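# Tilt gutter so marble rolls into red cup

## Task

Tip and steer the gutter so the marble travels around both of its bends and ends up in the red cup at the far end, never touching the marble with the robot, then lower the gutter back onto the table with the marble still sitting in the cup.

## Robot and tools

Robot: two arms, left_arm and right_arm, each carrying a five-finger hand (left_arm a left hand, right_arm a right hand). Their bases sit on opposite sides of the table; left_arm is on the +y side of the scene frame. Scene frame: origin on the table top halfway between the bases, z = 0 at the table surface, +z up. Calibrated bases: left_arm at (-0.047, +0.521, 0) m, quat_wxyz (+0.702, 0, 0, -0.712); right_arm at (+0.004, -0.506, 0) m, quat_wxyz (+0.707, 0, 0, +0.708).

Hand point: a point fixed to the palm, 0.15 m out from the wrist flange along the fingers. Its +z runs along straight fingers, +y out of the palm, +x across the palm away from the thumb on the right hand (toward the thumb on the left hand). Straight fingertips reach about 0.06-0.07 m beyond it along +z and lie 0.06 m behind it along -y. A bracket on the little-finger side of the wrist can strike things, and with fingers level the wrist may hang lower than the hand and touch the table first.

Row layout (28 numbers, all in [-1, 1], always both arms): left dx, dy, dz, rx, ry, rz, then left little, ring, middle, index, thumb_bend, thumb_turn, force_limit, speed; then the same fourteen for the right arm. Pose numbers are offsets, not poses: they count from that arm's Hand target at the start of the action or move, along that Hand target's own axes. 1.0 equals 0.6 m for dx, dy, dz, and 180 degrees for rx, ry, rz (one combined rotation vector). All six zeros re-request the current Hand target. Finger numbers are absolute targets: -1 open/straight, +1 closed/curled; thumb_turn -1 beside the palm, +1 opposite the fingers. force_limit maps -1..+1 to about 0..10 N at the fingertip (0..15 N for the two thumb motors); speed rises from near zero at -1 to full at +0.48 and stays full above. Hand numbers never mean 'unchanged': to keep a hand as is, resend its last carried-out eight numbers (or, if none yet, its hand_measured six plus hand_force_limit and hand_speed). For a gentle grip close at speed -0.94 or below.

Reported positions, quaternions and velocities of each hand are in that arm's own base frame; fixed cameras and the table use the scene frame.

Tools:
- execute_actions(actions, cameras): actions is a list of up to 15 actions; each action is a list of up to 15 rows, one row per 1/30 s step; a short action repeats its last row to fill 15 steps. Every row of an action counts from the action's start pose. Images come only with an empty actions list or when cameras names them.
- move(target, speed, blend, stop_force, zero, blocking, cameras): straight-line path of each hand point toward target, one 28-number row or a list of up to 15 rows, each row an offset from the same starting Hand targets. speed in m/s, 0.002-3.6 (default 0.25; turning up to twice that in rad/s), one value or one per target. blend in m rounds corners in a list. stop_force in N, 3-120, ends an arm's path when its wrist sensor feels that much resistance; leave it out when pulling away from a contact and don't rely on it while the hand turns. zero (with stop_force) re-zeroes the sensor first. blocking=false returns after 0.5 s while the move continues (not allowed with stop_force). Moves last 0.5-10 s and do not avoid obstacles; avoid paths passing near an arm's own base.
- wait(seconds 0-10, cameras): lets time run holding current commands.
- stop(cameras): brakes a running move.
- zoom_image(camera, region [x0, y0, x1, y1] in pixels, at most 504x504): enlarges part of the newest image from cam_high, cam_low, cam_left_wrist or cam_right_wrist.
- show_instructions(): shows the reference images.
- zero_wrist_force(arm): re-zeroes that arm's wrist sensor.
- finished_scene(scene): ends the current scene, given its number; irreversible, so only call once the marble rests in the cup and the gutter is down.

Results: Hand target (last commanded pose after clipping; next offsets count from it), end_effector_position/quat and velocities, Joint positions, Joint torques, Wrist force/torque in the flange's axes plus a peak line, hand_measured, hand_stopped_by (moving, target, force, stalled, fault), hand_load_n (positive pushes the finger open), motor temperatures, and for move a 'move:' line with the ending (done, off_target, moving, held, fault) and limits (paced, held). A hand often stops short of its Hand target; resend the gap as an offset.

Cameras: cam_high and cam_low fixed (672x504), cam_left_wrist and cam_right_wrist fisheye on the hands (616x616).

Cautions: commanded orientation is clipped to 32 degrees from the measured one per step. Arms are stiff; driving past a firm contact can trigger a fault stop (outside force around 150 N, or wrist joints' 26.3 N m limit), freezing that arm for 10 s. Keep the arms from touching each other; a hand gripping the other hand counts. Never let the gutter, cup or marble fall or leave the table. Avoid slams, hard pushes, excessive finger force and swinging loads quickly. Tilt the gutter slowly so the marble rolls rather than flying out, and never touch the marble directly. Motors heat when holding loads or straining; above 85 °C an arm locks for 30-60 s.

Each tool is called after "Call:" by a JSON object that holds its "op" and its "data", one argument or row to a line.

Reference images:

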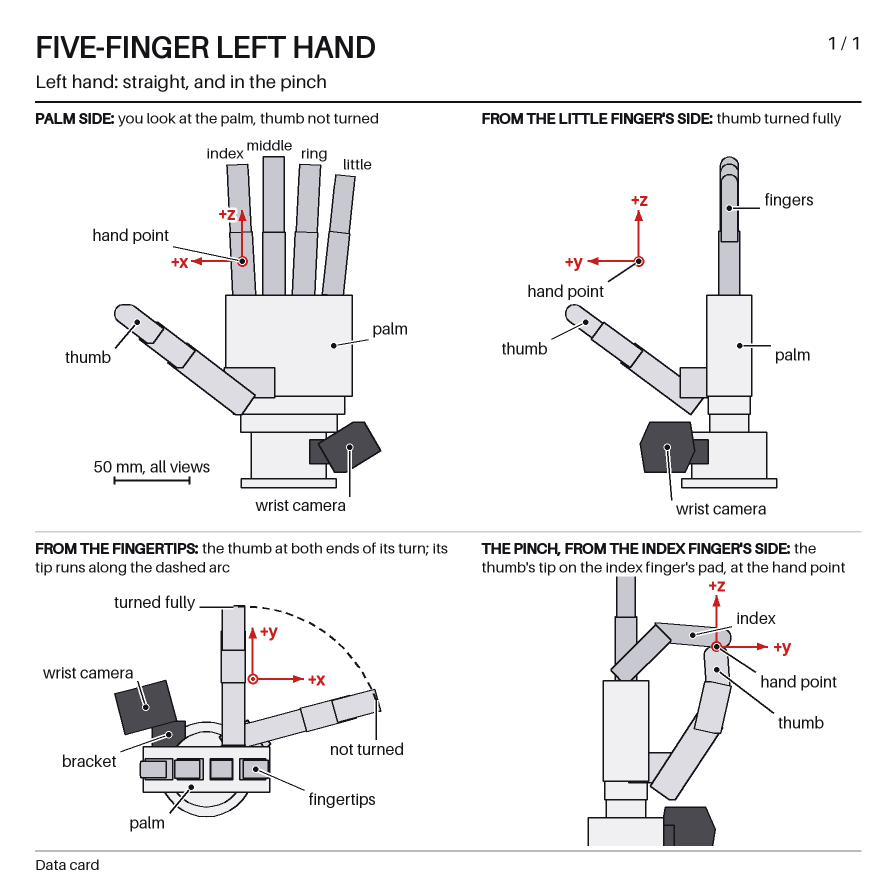

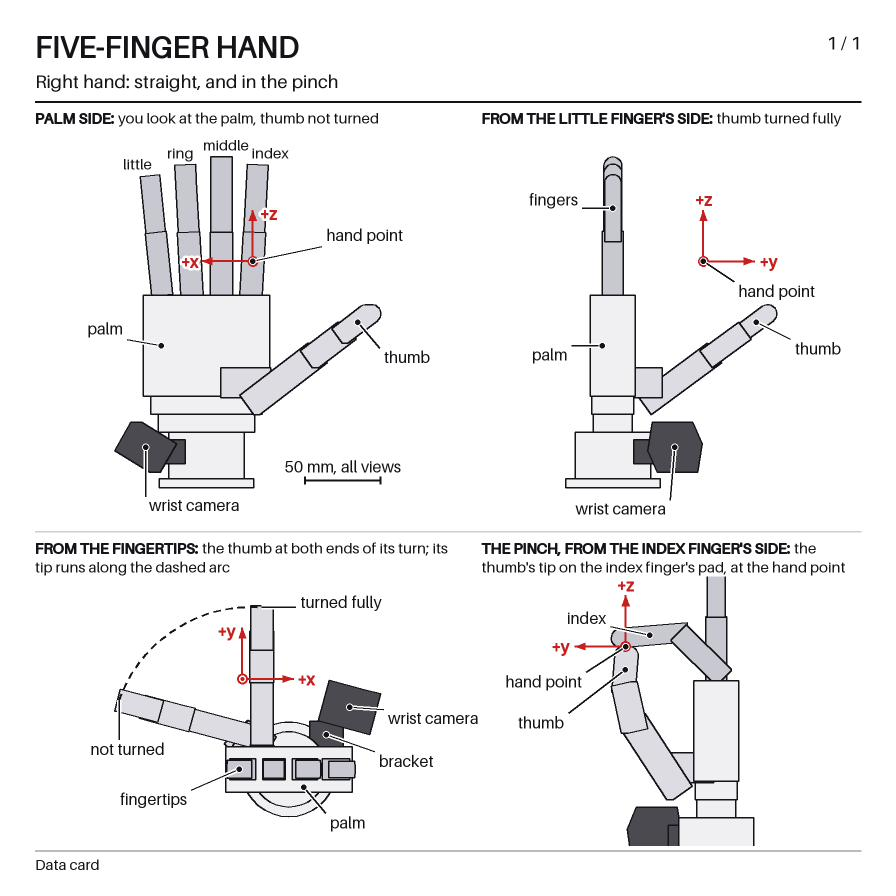

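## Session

Call:
{"op": "execute_actions", "data": {
  "actions": []
}}

Scene clock: 0.00 s.
left_arm: end_effector_position=(+0.2694, +0.1409, +0.4760) hand_measured=(-1.000, -1.000, -1.000, -1.000, -1.000, -1.000) hand_load_n=(+0.5, +0.0, +0.0, +0.0, +0.0, +0.0) hand_stopped_by=(target, target, target, target, target, target) hand_force_limit=0.00 hand_speed=-0.80 end_effector_quat_wxyz=(-0.007, +0.908, +0.419, +0.010) | right_arm: end_effector_position=(+0.2742, -0.1276, +0.4788) hand_measured=(-1.000, -1.000, -1.000, -1.000, -1.000, -1.000) hand_load_n=(+0.0, +0.0, +0.0, +0.0, +0.0, +0.0) hand_stopped_by=(target, target, target, target, target, target) hand_force_limit=0.00 hand_speed=-0.80 end_effector_quat_wxyz=(+0.011, +0.405, +0.914, -0.003)
Joint positions: left_arm=[4.348 -1.447 -1.319 1.219 -1.566 1.912] | right_arm=[-1.172 -1.699 1.318 1.932 1.559 -1.907]
Joint velocities: within noise
Joint torques (N m): no reading
Motor temperatures (°C): left_arm=[24 23 25 29 29 32] | right_arm=[27 24 23 30 34 31]
Wrist force (N): no reading
Wrist torque (N m): no reading
Wrist force, peak (N): no reading
Hand target: left_arm +0.2694, +0.1409, +0.4760; -0.007, +0.908, +0.419, +0.010 | right_arm +0.2742, -0.1276, +0.4788; +0.011, +0.405, +0.914, -0.003
camera_calibration:
cam_left_wrist: T_world_to_cam=[[-0.524126, 0.851249, 0.0258155, 0.00759923], [0.735197, 0.436956, 0.518223, -0.50687], [0.429856, 0.290594, -0.854856, 0.368155], [0, 0, 0, 1]] pos_world=[0.218378, 0.108027, 0.577195]
cam_right_wrist: T_world_to_cam=[[0.542169, 0.838584, 0.0531883, -0.070439], [0.702564, -0.487131, 0.518755, -0.501707], [0.460929, -0.243885, -0.853267, 0.368909], [0, 0, 0, 1]] pos_world=[0.22063, -0.0953568, 0.578787]

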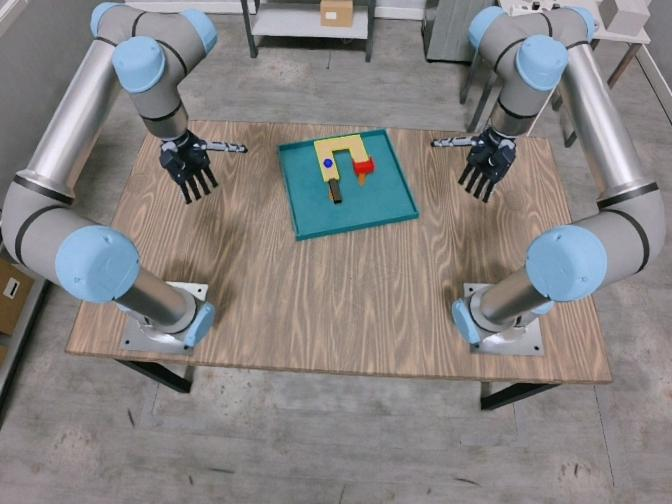

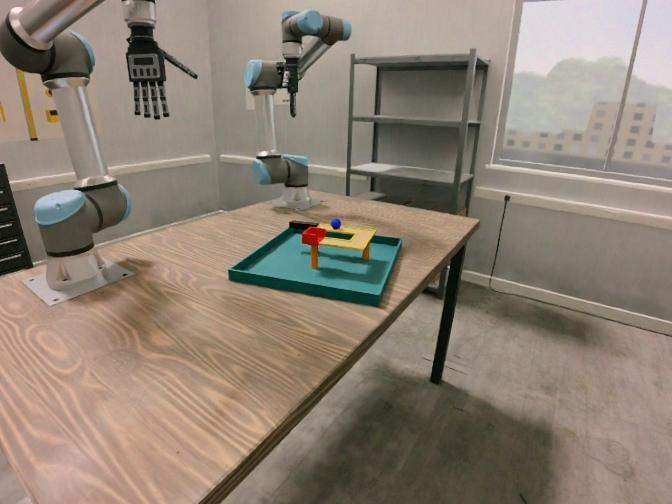

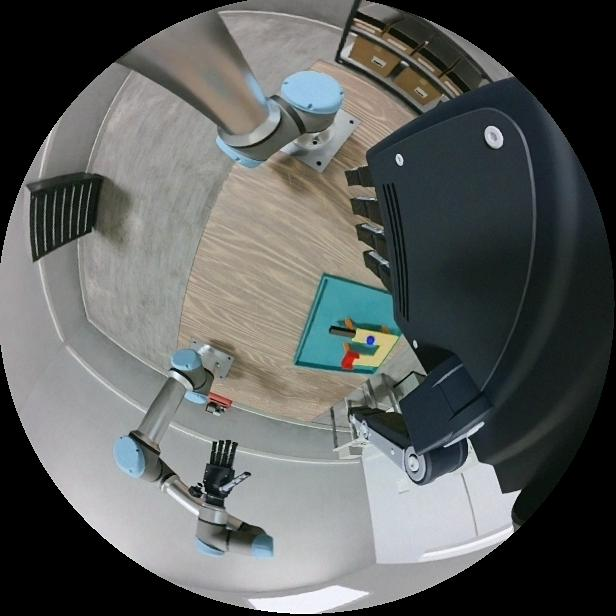

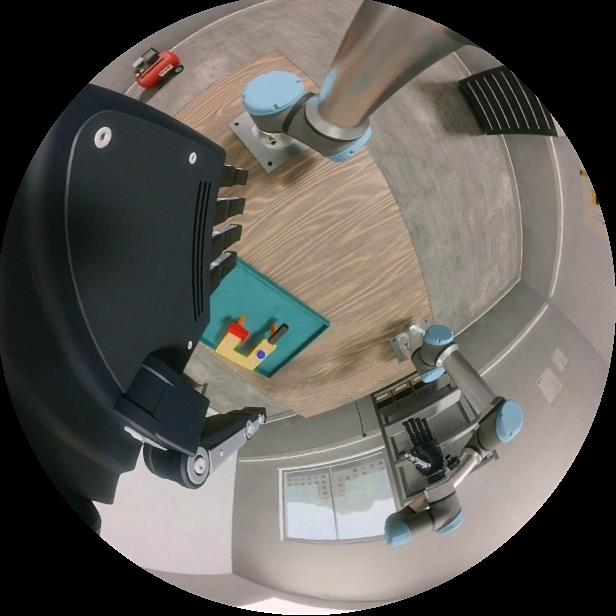

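Call:
{"op": "zoom_image", "data": {
  "camera": "cam_left_wrist",
  "region": [285, 265, 405, 385]
}}

Call:
{"op": "zoom_image", "data": {
  "camera": "cam_right_wrist",
  "region": [190, 250, 340, 400]
}}

Call:
{"op": "zoom_image", "data": {
  "camera": "cam_low",
  "region": [220, 200, 420, 320]
}}

Call:
{"op": "zoom_image", "data": {
  "camera": "cam_high",
  "region": [270, 120, 430, 250]
}}

Scaled by 4.200 from the camera's 616x616 image, which has a finer 880x880 frame.

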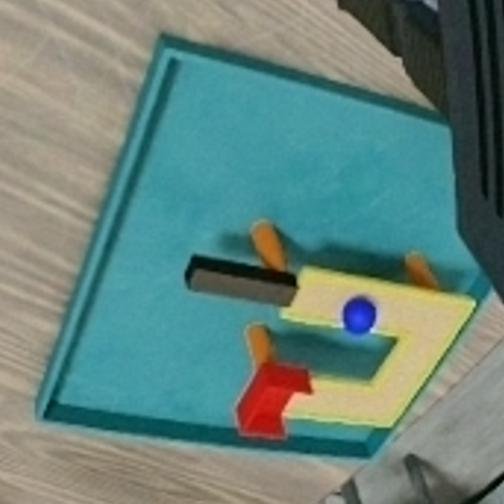

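Scaled by 3.360 from the camera's 616x616 image, which has a finer 880x880 frame.

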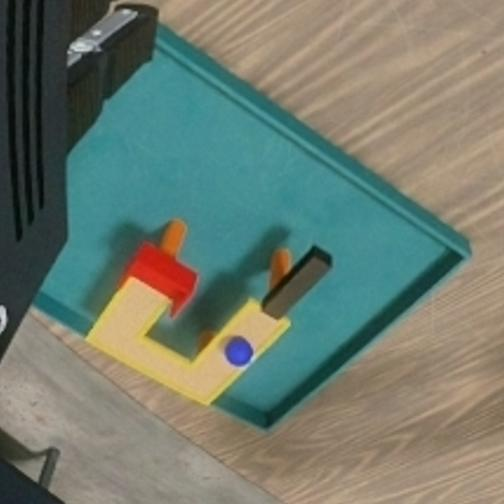

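Scaled by 2.520 from the camera's 672x504 image, which has a finer 960x720 frame.

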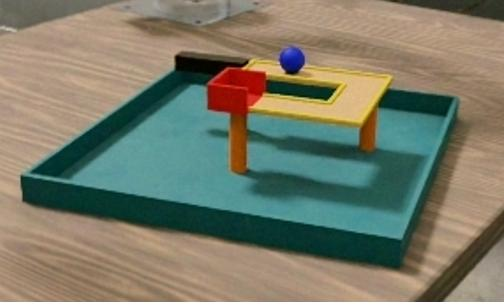

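Scaled by 3.150 from the camera's 672x504 image, which has a finer 960x720 frame.

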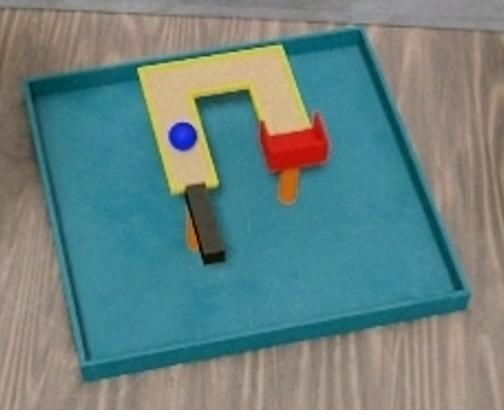

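Call:
{"op": "move", "data": {
  "target": [0.5340,-0.0668,0.4467,-0.1194,0.0597,-0.3179,-1,-1,-1,-1,-1,1,-0.6,-0.7,0,0,0,0,0,0,-1,-1,-1,-1,-1,-1,0,-0.8],
  "speed": 0.3,
  "cameras": ["all"]
}}

Call:
{"op": "zoom_image", "data": {
  "camera": "cam_left_wrist",
  "region": [220, 60, 440, 280]
}}

Call:
{"op": "zoom_image", "data": {
  "camera": "cam_right_wrist",
  "region": [220, 290, 320, 390]
}}

Call:
{"op": "zoom_image", "data": {
  "camera": "cam_low",
  "region": [260, 170, 400, 290]
}}

Scene clock: 117.93 s.
left_arm: end_effector_position=(+0.4501, +0.4162, +0.2159) hand_measured=(-1.000, -1.000, -1.000, -1.000, -1.000, +1.000) hand_load_n=(+0.0, +0.0, +0.5, +0.0, +0.0, +0.0) hand_stopped_by=(target, target, target, target, target, target) hand_force_limit=-0.60 hand_speed=-0.70 end_effector_quat_wxyz=(+0.124, +0.579, +0.788, +0.168) | right_arm: end_effector_position=(+0.2742, -0.1276, +0.4788) hand_measured=(-1.000, -1.000, -1.000, -1.000, -1.000, -1.000) hand_load_n=(+0.0, +0.0, +0.0, +0.0, +0.0, +0.0) hand_stopped_by=(target, target, target, target, target, target) hand_force_limit=0.00 hand_speed=-0.80 end_effector_quat_wxyz=(+0.011, +0.405, +0.914, -0.003)
Joint positions: left_arm=[4.268 -1.953 -1.468 2.144 -1.267 0.778] | right_arm=[-1.172 -1.699 1.318 1.932 1.559 -1.907]
Joint torques (N m): left_arm=[-6.55 27.9 32.86 0.88 -1.77 -1.86] | right_arm=[-0.92 -12.61 -16.16 2.55 0.28 -0.05]
Wrist force (N): left_arm=[-0.5 0.2 0.3] | right_arm=[0.2 -0.4 -0.7]
Wrist torque (N m): left_arm=[-0.01 0.06 -0.02] | right_arm=[-0.02 -0.02 0.01]
Wrist force, peak (N): left_arm=[-0.3 0.5 1.4] | right_arm=[-0.2 -0.3 -1.0]
Hand target: left_arm +0.4501, +0.4162, +0.2159; +0.124, +0.579, +0.788, +0.168 | right_arm +0.2742, -0.1276, +0.4788; +0.011, +0.405, +0.914, -0.003
Off the commanded pose: left_arm 0.000 m, 0 deg | right_arm 0.000 m, 0 deg.
move: done
camera_calibration:
cam_left_wrist: T_world_to_cam=[[-0.926707, 0.0326106, -0.374368, 0.483007], [-0.201064, 0.798604, 0.567278, -0.364924], [0.317471, 0.600972, -0.733515, -0.116719], [0, 0, 0, 1]] pos_world=[0.411287, 0.345824, 0.30222]
cam_right_wrist: T_world_to_cam=[[0.542169, 0.838584, 0.0531883, -0.070439], [0.702564, -0.487131, 0.518755, -0.501707], [0.460929, -0.243885, -0.853267, 0.368909], [0, 0, 0, 1]] pos_world=[0.22063, -0.0953568, 0.578787]

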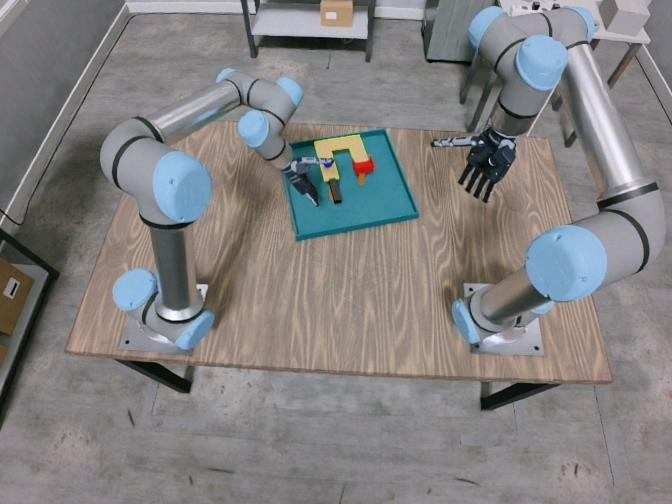

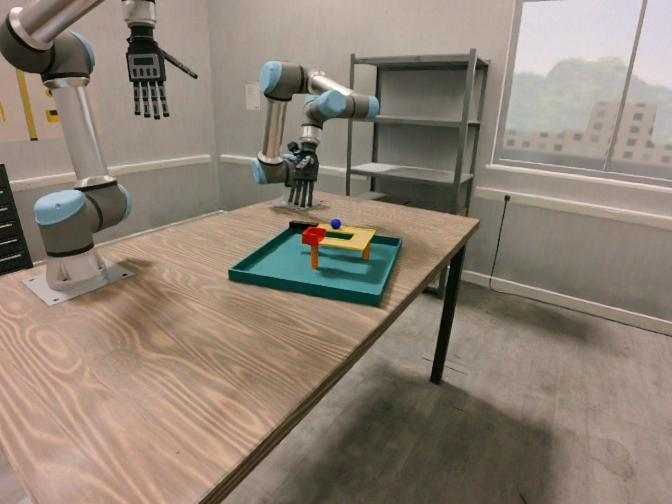

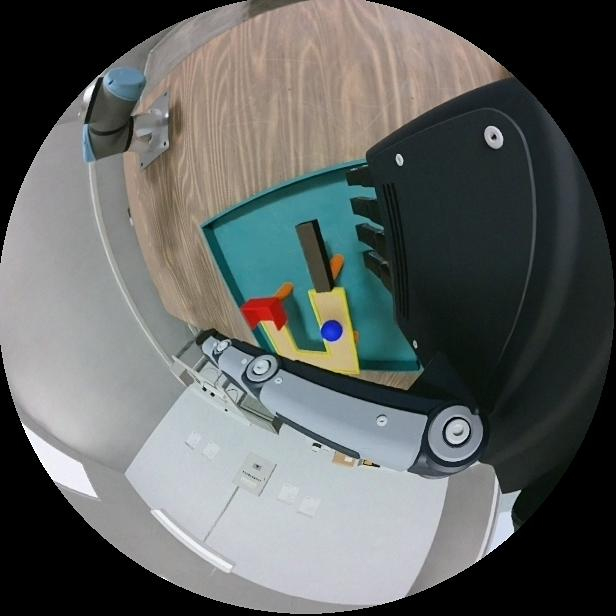

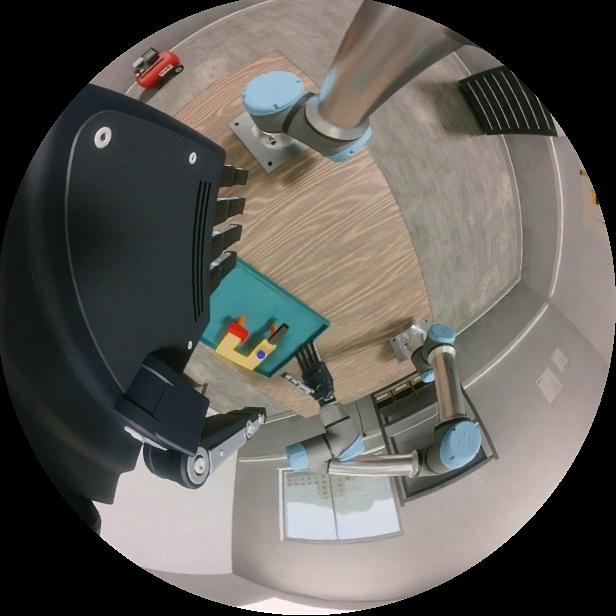

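Scaled by 2.291 from the camera's 616x616 image, which has a finer 880x880 frame.

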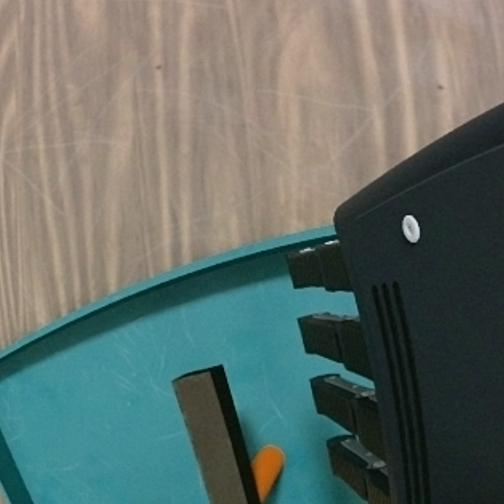

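Scaled by 5.040 from the camera's 616x616 image, which has a finer 880x880 frame.

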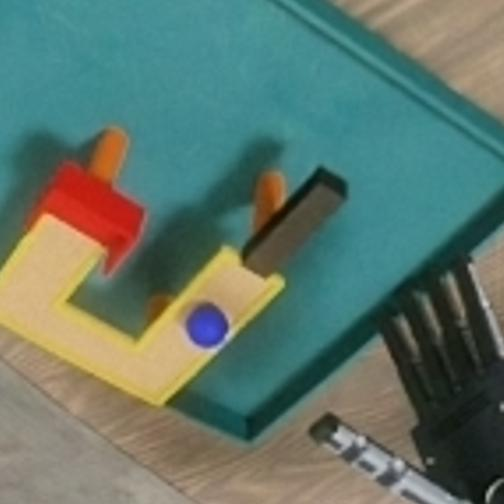

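Scaled by 3.600 from the camera's 672x504 image, which has a finer 960x720 frame.

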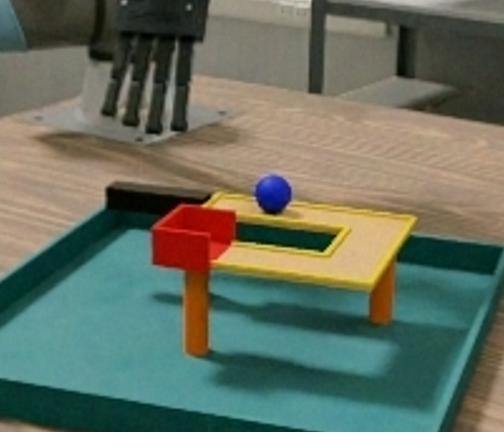

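Call:
{"op": "zoom_image", "data": {
  "camera": "cam_left_wrist",
  "region": [220, 200, 400, 400]
}}

Scaled by 2.520 from the camera's 616x616 image, which has a finer 880x880 frame.

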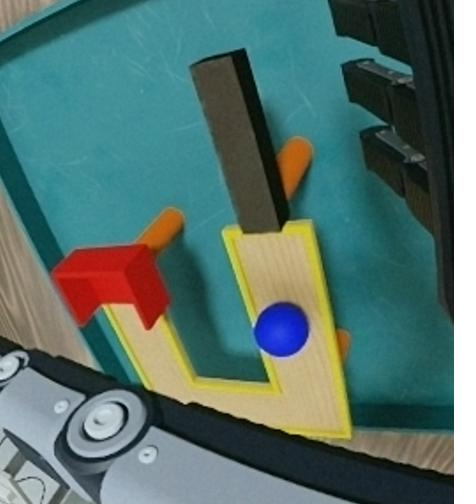

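Call:
{"op": "move", "data": {
  "target": [0.0020,-0.0062,0.2050,0,-0.0045,0.0102,-1,-1,-1,-1,-1,1,-0.6,-0.7,0,0,0,0,0,0,-1,-1,-1,-1,-1,-1,0,-0.8],
  "speed": 0.1,
  "cameras": ["cam_low","cam_left_wrist","cam_right_wrist"]
}}

Call:
{"op": "zoom_image", "data": {
  "camera": "cam_left_wrist",
  "region": [220, 150, 440, 400]
}}

Call:
{"op": "zoom_image", "data": {
  "camera": "cam_right_wrist",
  "region": [230, 300, 310, 370]
}}

Scene clock: 163.40 s.
left_arm: end_effector_position=(+0.4944, +0.4312, +0.1022) hand_measured=(-1.000, -1.000, -1.000, -1.000, -1.000, +1.000) hand_load_n=(+0.0, +0.5, +0.0, +0.5, +0.0, +0.0) hand_stopped_by=(target, target, target, target, target, target) hand_force_limit=-0.60 hand_speed=-0.70 end_effector_quat_wxyz=(+0.127, +0.593, +0.778, +0.166) | right_arm: end_effector_position=(+0.2742, -0.1276, +0.4788) hand_measured=(-1.000, -1.000, -1.000, -1.000, -1.000, -1.000) hand_load_n=(+0.0, +0.0, +0.0, +0.0, +0.0, +0.0) hand_stopped_by=(target, target, target, target, target, target) hand_force_limit=0.00 hand_speed=-0.80 end_effector_quat_wxyz=(+0.011, +0.405, +0.914, -0.003)
Joint positions: left_arm=[4.208 -2.151 -1.474 2.356 -1.274 0.752] | right_arm=[-1.172 -1.699 1.318 1.932 1.559 -1.907]
Joint torques (N m): left_arm=[-5.22 34.59 31.22 0.64 -1.71 -1.44] | right_arm=[-1.08 -13.15 -15.82 2.61 0.26 -0.07]
Wrist force (N): left_arm=[-0.4 0.3 0.3] | right_arm=[-0.1 -0.2 -1.0]
Wrist torque (N m): left_arm=[0.00 0.05 -0.01] | right_arm=[0.03 0.04 -0.01]
Wrist force, peak (N): left_arm=[-0.4 0.3 1.1] | right_arm=[0.0 -0.5 -1.1]
Hand target: left_arm +0.4944, +0.4312, +0.1021; +0.127, +0.593, +0.778, +0.166 | right_arm +0.2742, -0.1276, +0.4788; +0.011, +0.405, +0.914, -0.003
Off the commanded pose: left_arm 0.000 m, 0 deg | right_arm 0.000 m, 0 deg.
move: done
camera_calibration:
cam_left_wrist: T_world_to_cam=[[-0.925012, 0.0650034, -0.374336, 0.466196], [-0.173049, 0.805045, 0.567412, -0.320183], [0.338241, 0.589641, -0.733428, -0.228612], [0, 0, 0, 1]] pos_world=[0.453156, 0.362257, 0.18852]
cam_right_wrist: T_world_to_cam=[[0.542169, 0.838584, 0.0531883, -0.070439], [0.702564, -0.487131, 0.518755, -0.501707], [0.460929, -0.243885, -0.853267, 0.368909], [0, 0, 0, 1]] pos_world=[0.22063, -0.0953568, 0.578787]
Images, in order (width x height): cam_low 672x504, cam_left_wrist 616x616, cam_right_wrist 616x616.

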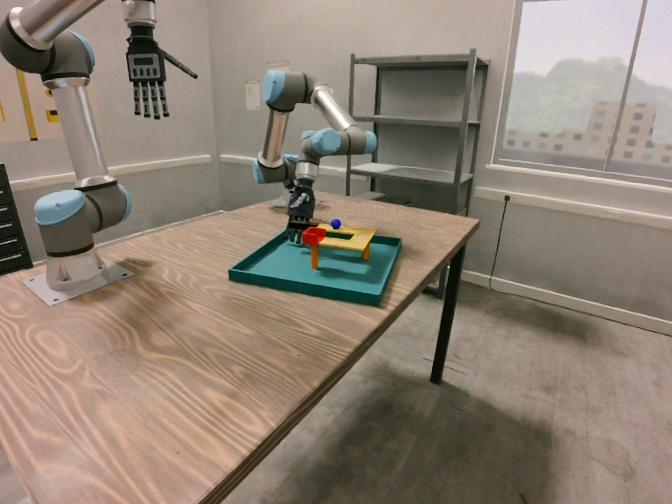

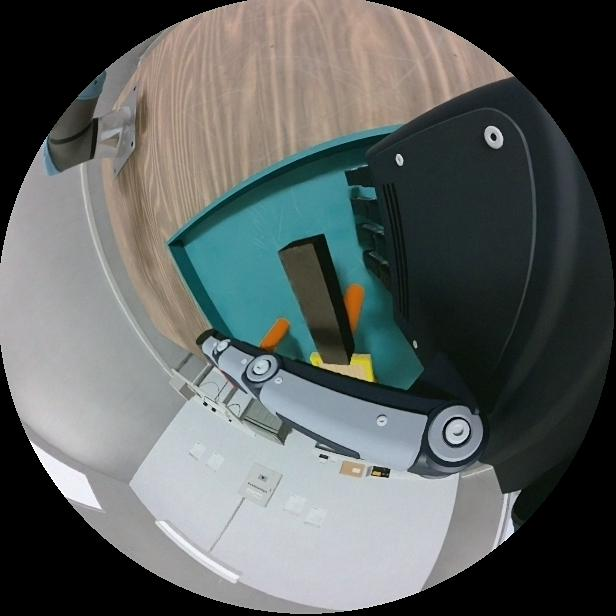

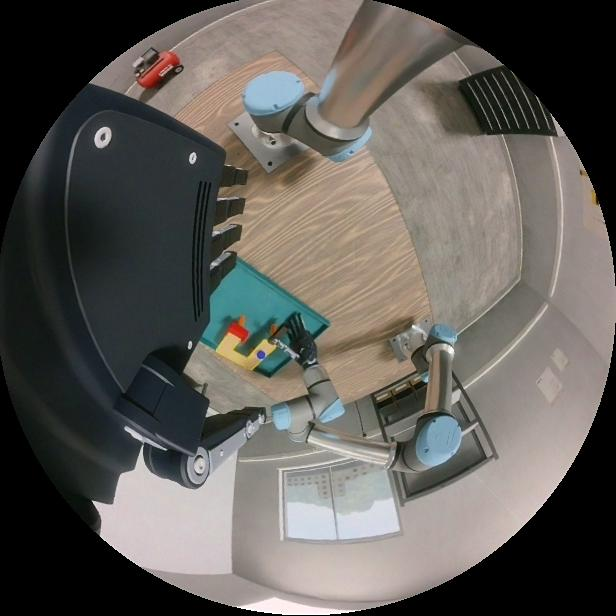

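Scaled by 2.016 from the camera's 616x616 image, which has a finer 880x880 frame.

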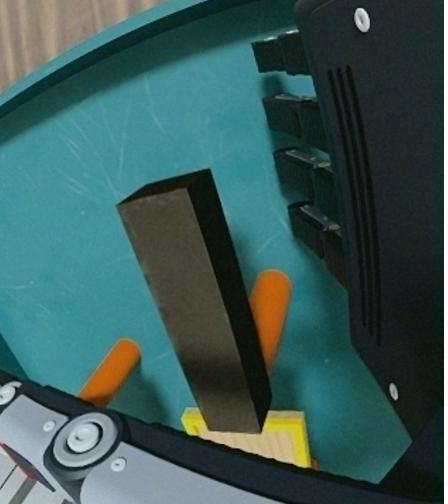

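Scaled by 6.300 from the camera's 616x616 image, which has a finer 880x880 frame.

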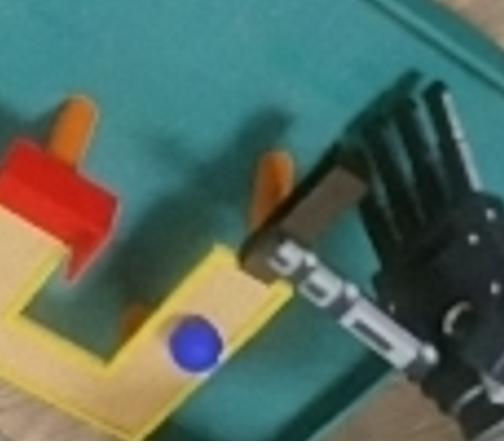

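Call:
{"op": "move", "data": {
  "target": [0,0,0,0,0,0,-1,-1,-0.3,-0.3,-0.1,1,-0.7,-0.7,0,0,0,0,0,0,-1,-1,-1,-1,-1,-1,0,-0.8],
  "speed": 0.1,
  "cameras": ["cam_low","cam_left_wrist","cam_right_wrist"]
}}

Call:
{"op": "zoom_image", "data": {
  "camera": "cam_left_wrist",
  "region": [220, 150, 440, 400]
}}

Call:
{"op": "zoom_image", "data": {
  "camera": "cam_right_wrist",
  "region": [250, 300, 320, 370]
}}

Call:
{"op": "zoom_image", "data": {
  "camera": "cam_low",
  "region": [260, 170, 400, 290]
}}

Scene clock: 183.27 s.
left_arm: end_effector_position=(+0.4944, +0.4312, +0.1021) hand_measured=(-1.000, -1.000, -0.300, -0.300, -0.100, +1.000) hand_load_n=(+0.0, +0.0, +0.5, +0.0, -0.5, +0.0) hand_stopped_by=(target, target, target, target, target, target) hand_force_limit=-0.70 hand_speed=-0.70 end_effector_quat_wxyz=(+0.127, +0.593, +0.778, +0.166) | right_arm: end_effector_position=(+0.2742, -0.1276, +0.4788) hand_measured=(-1.000, -1.000, -1.000, -1.000, -1.000, -1.000) hand_load_n=(+0.0, +0.0, +0.0, +0.0, +0.0, +0.0) hand_stopped_by=(target, target, target, target, target, target) hand_force_limit=0.00 hand_speed=-0.80 end_effector_quat_wxyz=(+0.011, +0.405, +0.914, -0.003)
Joint positions: left_arm=[4.208 -2.151 -1.474 2.356 -1.274 0.752] | right_arm=[-1.172 -1.699 1.318 1.932 1.559 -1.907]
Joint torques (N m): left_arm=[-7.41 33.66 25.34 -0.03 -0.66 -1.4] | right_arm=[-0.9 -12.66 -16.33 2.69 0.38 -0.14]
Wrist force (N): left_arm=[-0.3 0.2 0.4] | right_arm=[-0.4 -0.3 -0.6]
Wrist torque (N m): left_arm=[-0.03 0.04 0.00] | right_arm=[-0.01 0.06 -0.02]
Wrist force, peak (N): left_arm=[-0.7 0.2 0.5] | right_arm=[-0.3 -0.2 -0.9]
Hand target: left_arm +0.4944, +0.4312, +0.1021; +0.127, +0.593, +0.778, +0.166 | right_arm +0.2742, -0.1276, +0.4788; +0.011, +0.405, +0.914, -0.003
Off the commanded pose: left_arm 0.000 m, 0 deg | right_arm 0.000 m, 0 deg.
move: done
camera_calibration:
cam_left_wrist: T_world_to_cam=[[-0.92498, 0.0650578, -0.374405, 0.466137], [-0.173043, 0.805056, 0.567399, -0.32013], [0.33833, 0.589621, -0.733403, -0.228723], [0, 0, 0, 1]] pos_world=[0.453155, 0.362257, 0.188419]
cam_right_wrist: T_world_to_cam=[[0.542169, 0.838584, 0.0531883, -0.070439], [0.702564, -0.487131, 0.518755, -0.501707], [0.460929, -0.243885, -0.853267, 0.368909], [0, 0, 0, 1]] pos_world=[0.22063, -0.0953568, 0.578787]
Images, in order (width x height): cam_low 672x504, cam_left_wrist 616x616, cam_right_wrist 616x616.

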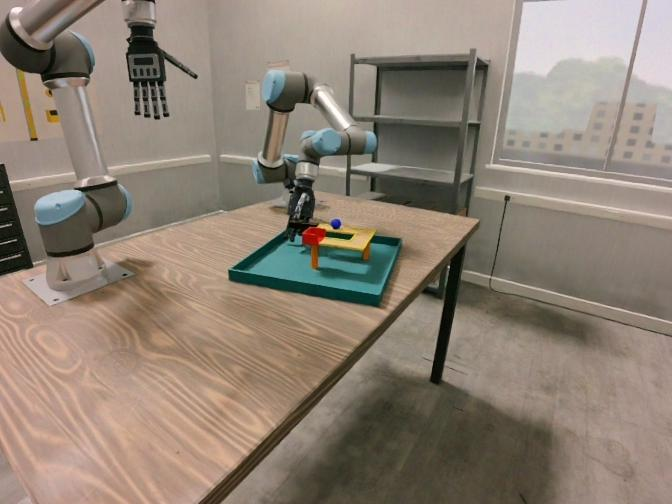

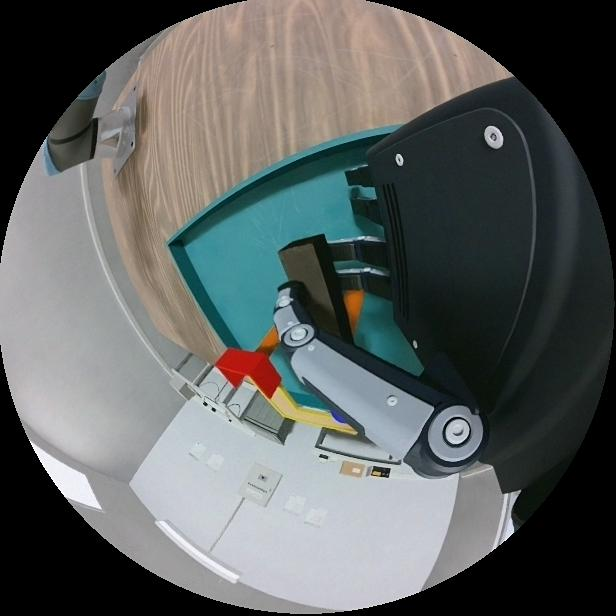

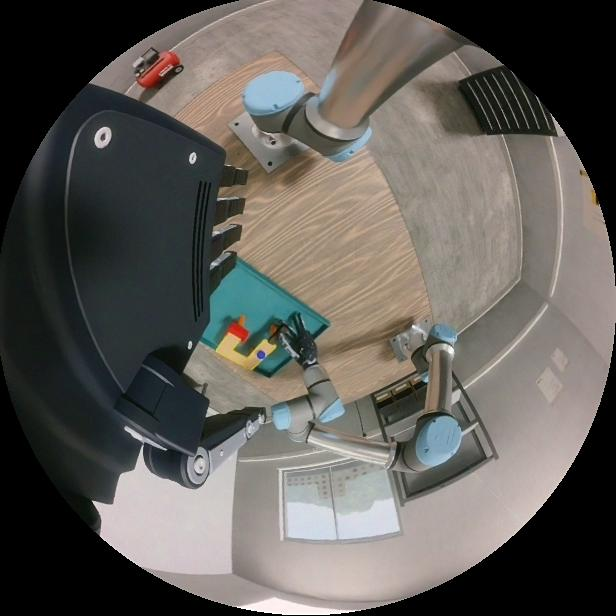

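Scaled by 2.016 from the camera's 616x616 image, which has a finer 880x880 frame.

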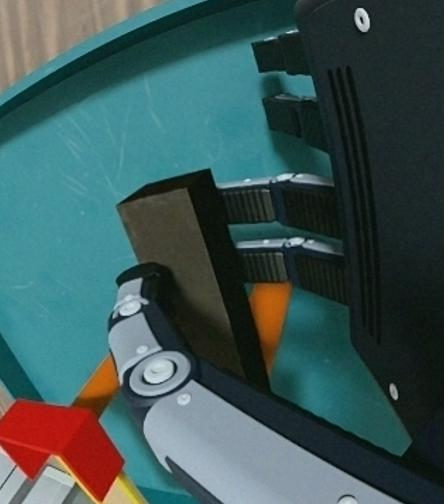

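Scaled by 7.200 from the camera's 616x616 image, which has a finer 880x880 frame.

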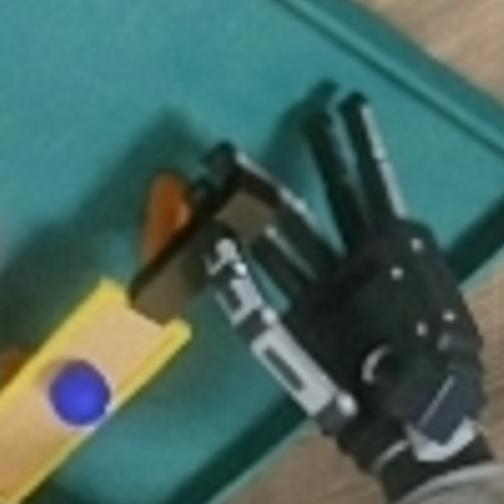

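Scaled by 3.600 from the camera's 672x504 image, which has a finer 960x720 frame.

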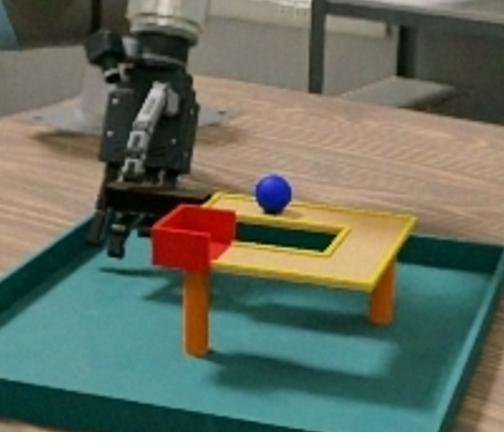

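Call:
{"op": "move", "data": {
  "target": [0,0,0,0,0,0,-1,-1,-0.22,-0.22,-0.1,1,-0.8,-0.8,0,0,0,0,0,0,-1,-1,-1,-1,-1,-1,0,-0.8],
  "speed": 0.1,
  "cameras": ["cam_low","cam_left_wrist","cam_right_wrist"]
}}

Call:
{"op": "zoom_image", "data": {
  "camera": "cam_left_wrist",
  "region": [220, 150, 440, 400]
}}

Call:
{"op": "zoom_image", "data": {
  "camera": "cam_low",
  "region": [260, 170, 400, 290]
}}

Call:
{"op": "zoom_image", "data": {
  "camera": "cam_right_wrist",
  "region": [210, 300, 310, 390]
}}

Scene clock: 191.73 s.
left_arm: end_effector_position=(+0.4944, +0.4312, +0.1021) hand_measured=(-1.000, -1.000, -0.220, -0.220, -0.100, +1.000) hand_load_n=(+0.0, +0.0, +0.0, +0.0, +0.0, +0.0) hand_stopped_by=(target, target, target, target, target, target) hand_force_limit=-0.80 hand_speed=-0.80 end_effector_quat_wxyz=(+0.127, +0.593, +0.778, +0.166) | right_arm: end_effector_position=(+0.2742, -0.1276, +0.4788) hand_measured=(-1.000, -1.000, -1.000, -1.000, -1.000, -1.000) hand_load_n=(+0.0, +0.0, +0.0, -0.5, +0.0, +0.0) hand_stopped_by=(target, target, target, target, target, target) hand_force_limit=0.00 hand_speed=-0.80 end_effector_quat_wxyz=(+0.011, +0.405, +0.914, -0.003)
Joint positions: left_arm=[4.208 -2.151 -1.474 2.356 -1.274 0.752] | right_arm=[-1.172 -1.699 1.318 1.932 1.559 -1.907]
Joint torques (N m): left_arm=[-4.97 33.53 18.19 -1.37 0.77 -1.32] | right_arm=[-0.78 -12.76 -17.04 2.77 0.43 -0.1]
Wrist force (N): left_arm=[-0.4 0.3 0.5] | right_arm=[-0.2 0.1 -0.4]
Wrist torque (N m): left_arm=[-0.01 0.06 -0.01] | right_arm=[0.03 0.03 -0.01]
Wrist force, peak (N): left_arm=[-0.5 0.4 0.5] | right_arm=[-0.2 -0.3 -1.0]
Hand target: left_arm +0.4944, +0.4312, +0.1021; +0.127, +0.593, +0.778, +0.166 | right_arm +0.2742, -0.1276, +0.4788; +0.011, +0.405, +0.914, -0.003
Off the commanded pose: left_arm 0.000 m, 0 deg | right_arm 0.000 m, 0 deg.
move: done
camera_calibration:
cam_left_wrist: T_world_to_cam=[[-0.92498, 0.0650578, -0.374405, 0.466137], [-0.173043, 0.805056, 0.567399, -0.32013], [0.33833, 0.589621, -0.733403, -0.228723], [0, 0, 0, 1]] pos_world=[0.453155, 0.362257, 0.188419]
cam_right_wrist: T_world_to_cam=[[0.542169, 0.838584, 0.0531883, -0.070439], [0.702564, -0.487131, 0.518755, -0.501707], [0.460929, -0.243885, -0.853267, 0.368909], [0, 0, 0, 1]] pos_world=[0.22063, -0.0953568, 0.578787]
Images, in order (width x height): cam_low 672x504, cam_left_wrist 616x616, cam_right_wrist 616x616.

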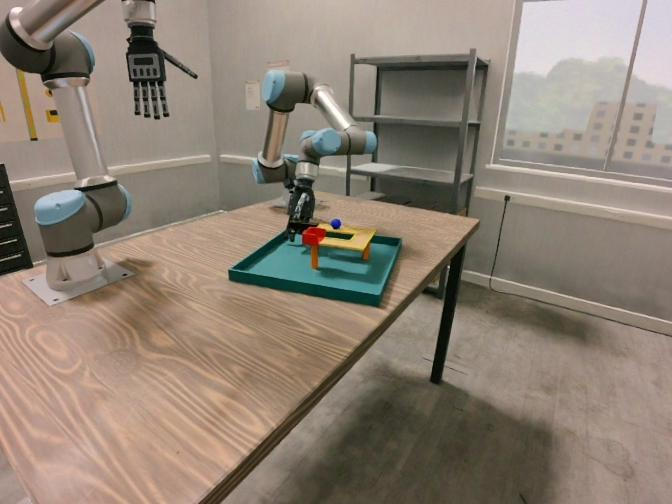

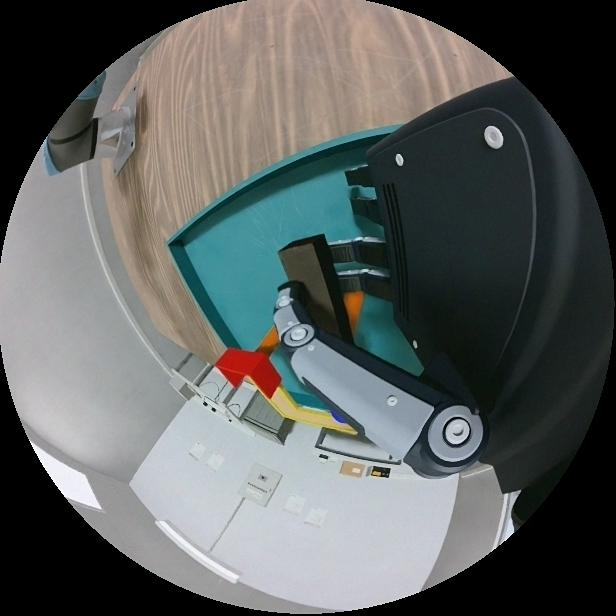

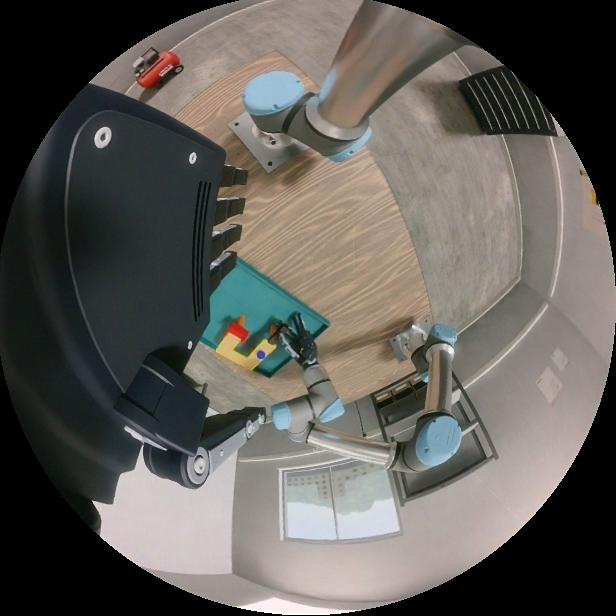

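Scaled by 2.016 from the camera's 616x616 image, which has a finer 880x880 frame.

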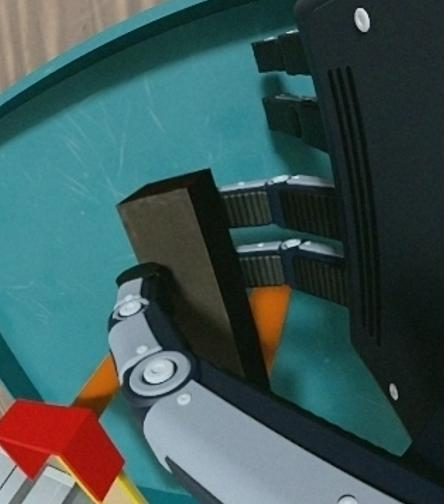

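Scaled by 3.600 from the camera's 672x504 image, which has a finer 960x720 frame.

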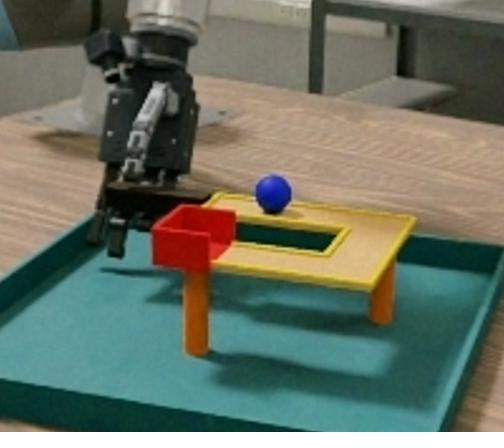

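Scaled by 5.040 from the camera's 616x616 image, which has a finer 880x880 frame.

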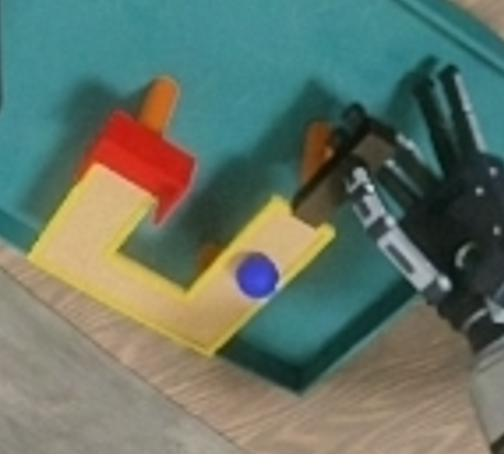

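Call:
{"op": "move", "data": {
  "target": [0,0.00203,-0.00457,0,0,0,-1,-1,-0.22,-0.22,-0.1,1,-0.8,-0.8,0,0,0,0,0,0,-1,-1,-1,-1,-1,-1,0,-0.8],
  "speed": 0.008,
  "cameras": ["cam_low","cam_right_wrist"]
}}

Call:
{"op": "zoom_image", "data": {
  "camera": "cam_low",
  "region": [260, 170, 400, 290]
}}

Call:
{"op": "zoom_image", "data": {
  "camera": "cam_right_wrist",
  "region": [210, 300, 310, 390]
}}

Scene clock: 200.50 s.
left_arm: end_effector_position=(+0.4944, +0.4312, +0.1050) hand_measured=(-1.000, -1.000, -0.220, -0.220, -0.100, +1.000) hand_load_n=(+0.0, +0.0, +0.5, +0.0, +0.0, +0.0) hand_stopped_by=(target, target, target, target, target, target) hand_force_limit=-0.80 hand_speed=-0.80 end_effector_quat_wxyz=(+0.127, +0.593, +0.778, +0.166) | right_arm: end_effector_position=(+0.2742, -0.1276, +0.4788) hand_measured=(-1.000, -1.000, -1.000, -1.000, -1.000, -1.000) hand_load_n=(+0.0, +0.0, +0.0, +0.0, +0.0, +0.0) hand_stopped_by=(target, target, target, target, target, target) hand_force_limit=0.00 hand_speed=-0.80 end_effector_quat_wxyz=(+0.011, +0.405, +0.914, -0.003)
Joint positions: left_arm=[4.208 -2.148 -1.471 2.35 -1.274 0.752] | right_arm=[-1.172 -1.699 1.318 1.932 1.559 -1.907]
Joint torques (N m): left_arm=[-2.22 45.66 32.33 -4.6 1.04 -0.69] | right_arm=[-0.72 -13.39 -17.47 2.82 0.41 -0.22]
Wrist force (N): left_arm=[-0.5 0.2 0.4] | right_arm=[-0.1 -0.6 -0.4]
Wrist torque (N m): left_arm=[-0.03 0.07 -0.01] | right_arm=[-0.07 0.01 -0.02]
Wrist force, peak (N): left_arm=[-0.5 0.3 0.8] | right_arm=[-0.1 -0.2 -1.0]
Hand target: left_arm +0.4944, +0.4312, +0.1051; +0.127, +0.593, +0.778, +0.166 | right_arm +0.2742, -0.1276, +0.4788; +0.011, +0.405, +0.914, -0.003
Off the commanded pose: left_arm 0.000 m, 0 deg | right_arm 0.000 m, 0 deg.
move: done
camera_calibration:
cam_right_wrist: T_world_to_cam=[[0.542169, 0.838584, 0.0531883, -0.070439], [0.702564, -0.487131, 0.518755, -0.501707], [0.460929, -0.243885, -0.853267, 0.368909], [0, 0, 0, 1]] pos_world=[0.22063, -0.0953568, 0.578787]
Images, in order (width x height): cam_low 672x504, cam_right_wrist 616x616.

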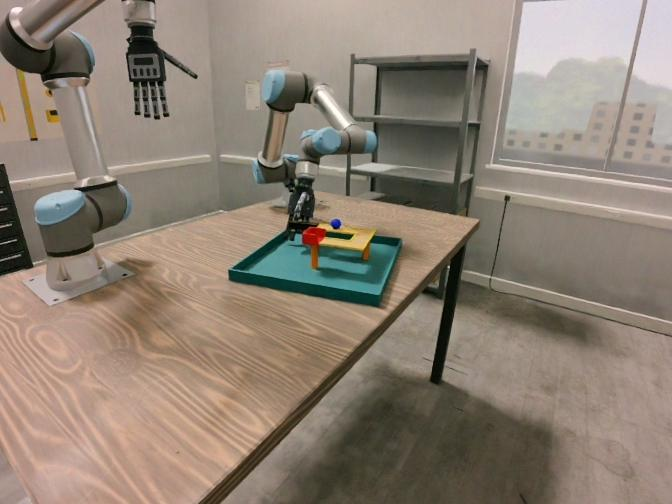

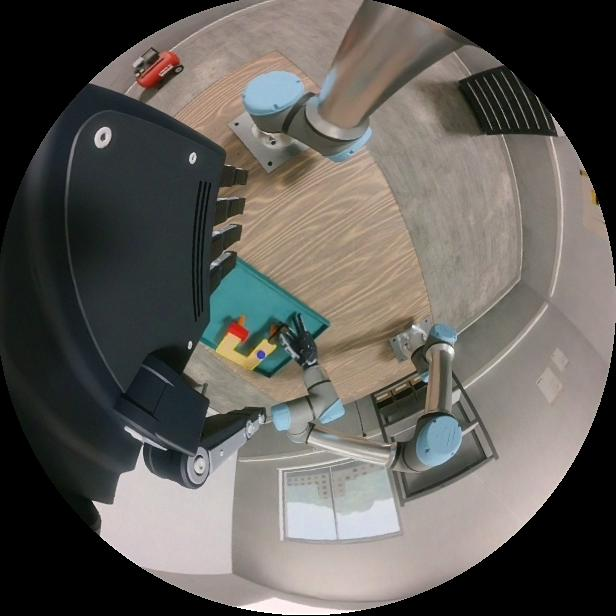

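Scaled by 3.600 from the camera's 672x504 image, which has a finer 960x720 frame.

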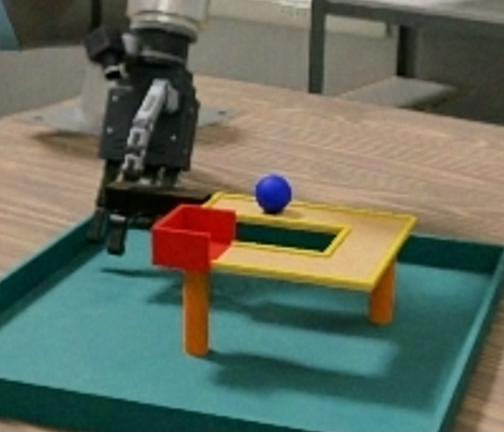

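Scaled by 5.040 from the camera's 616x616 image, which has a finer 880x880 frame.

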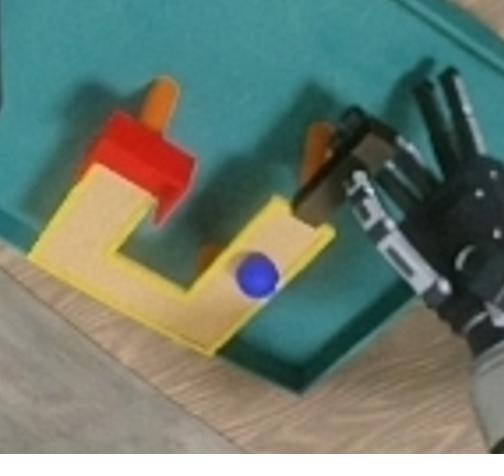

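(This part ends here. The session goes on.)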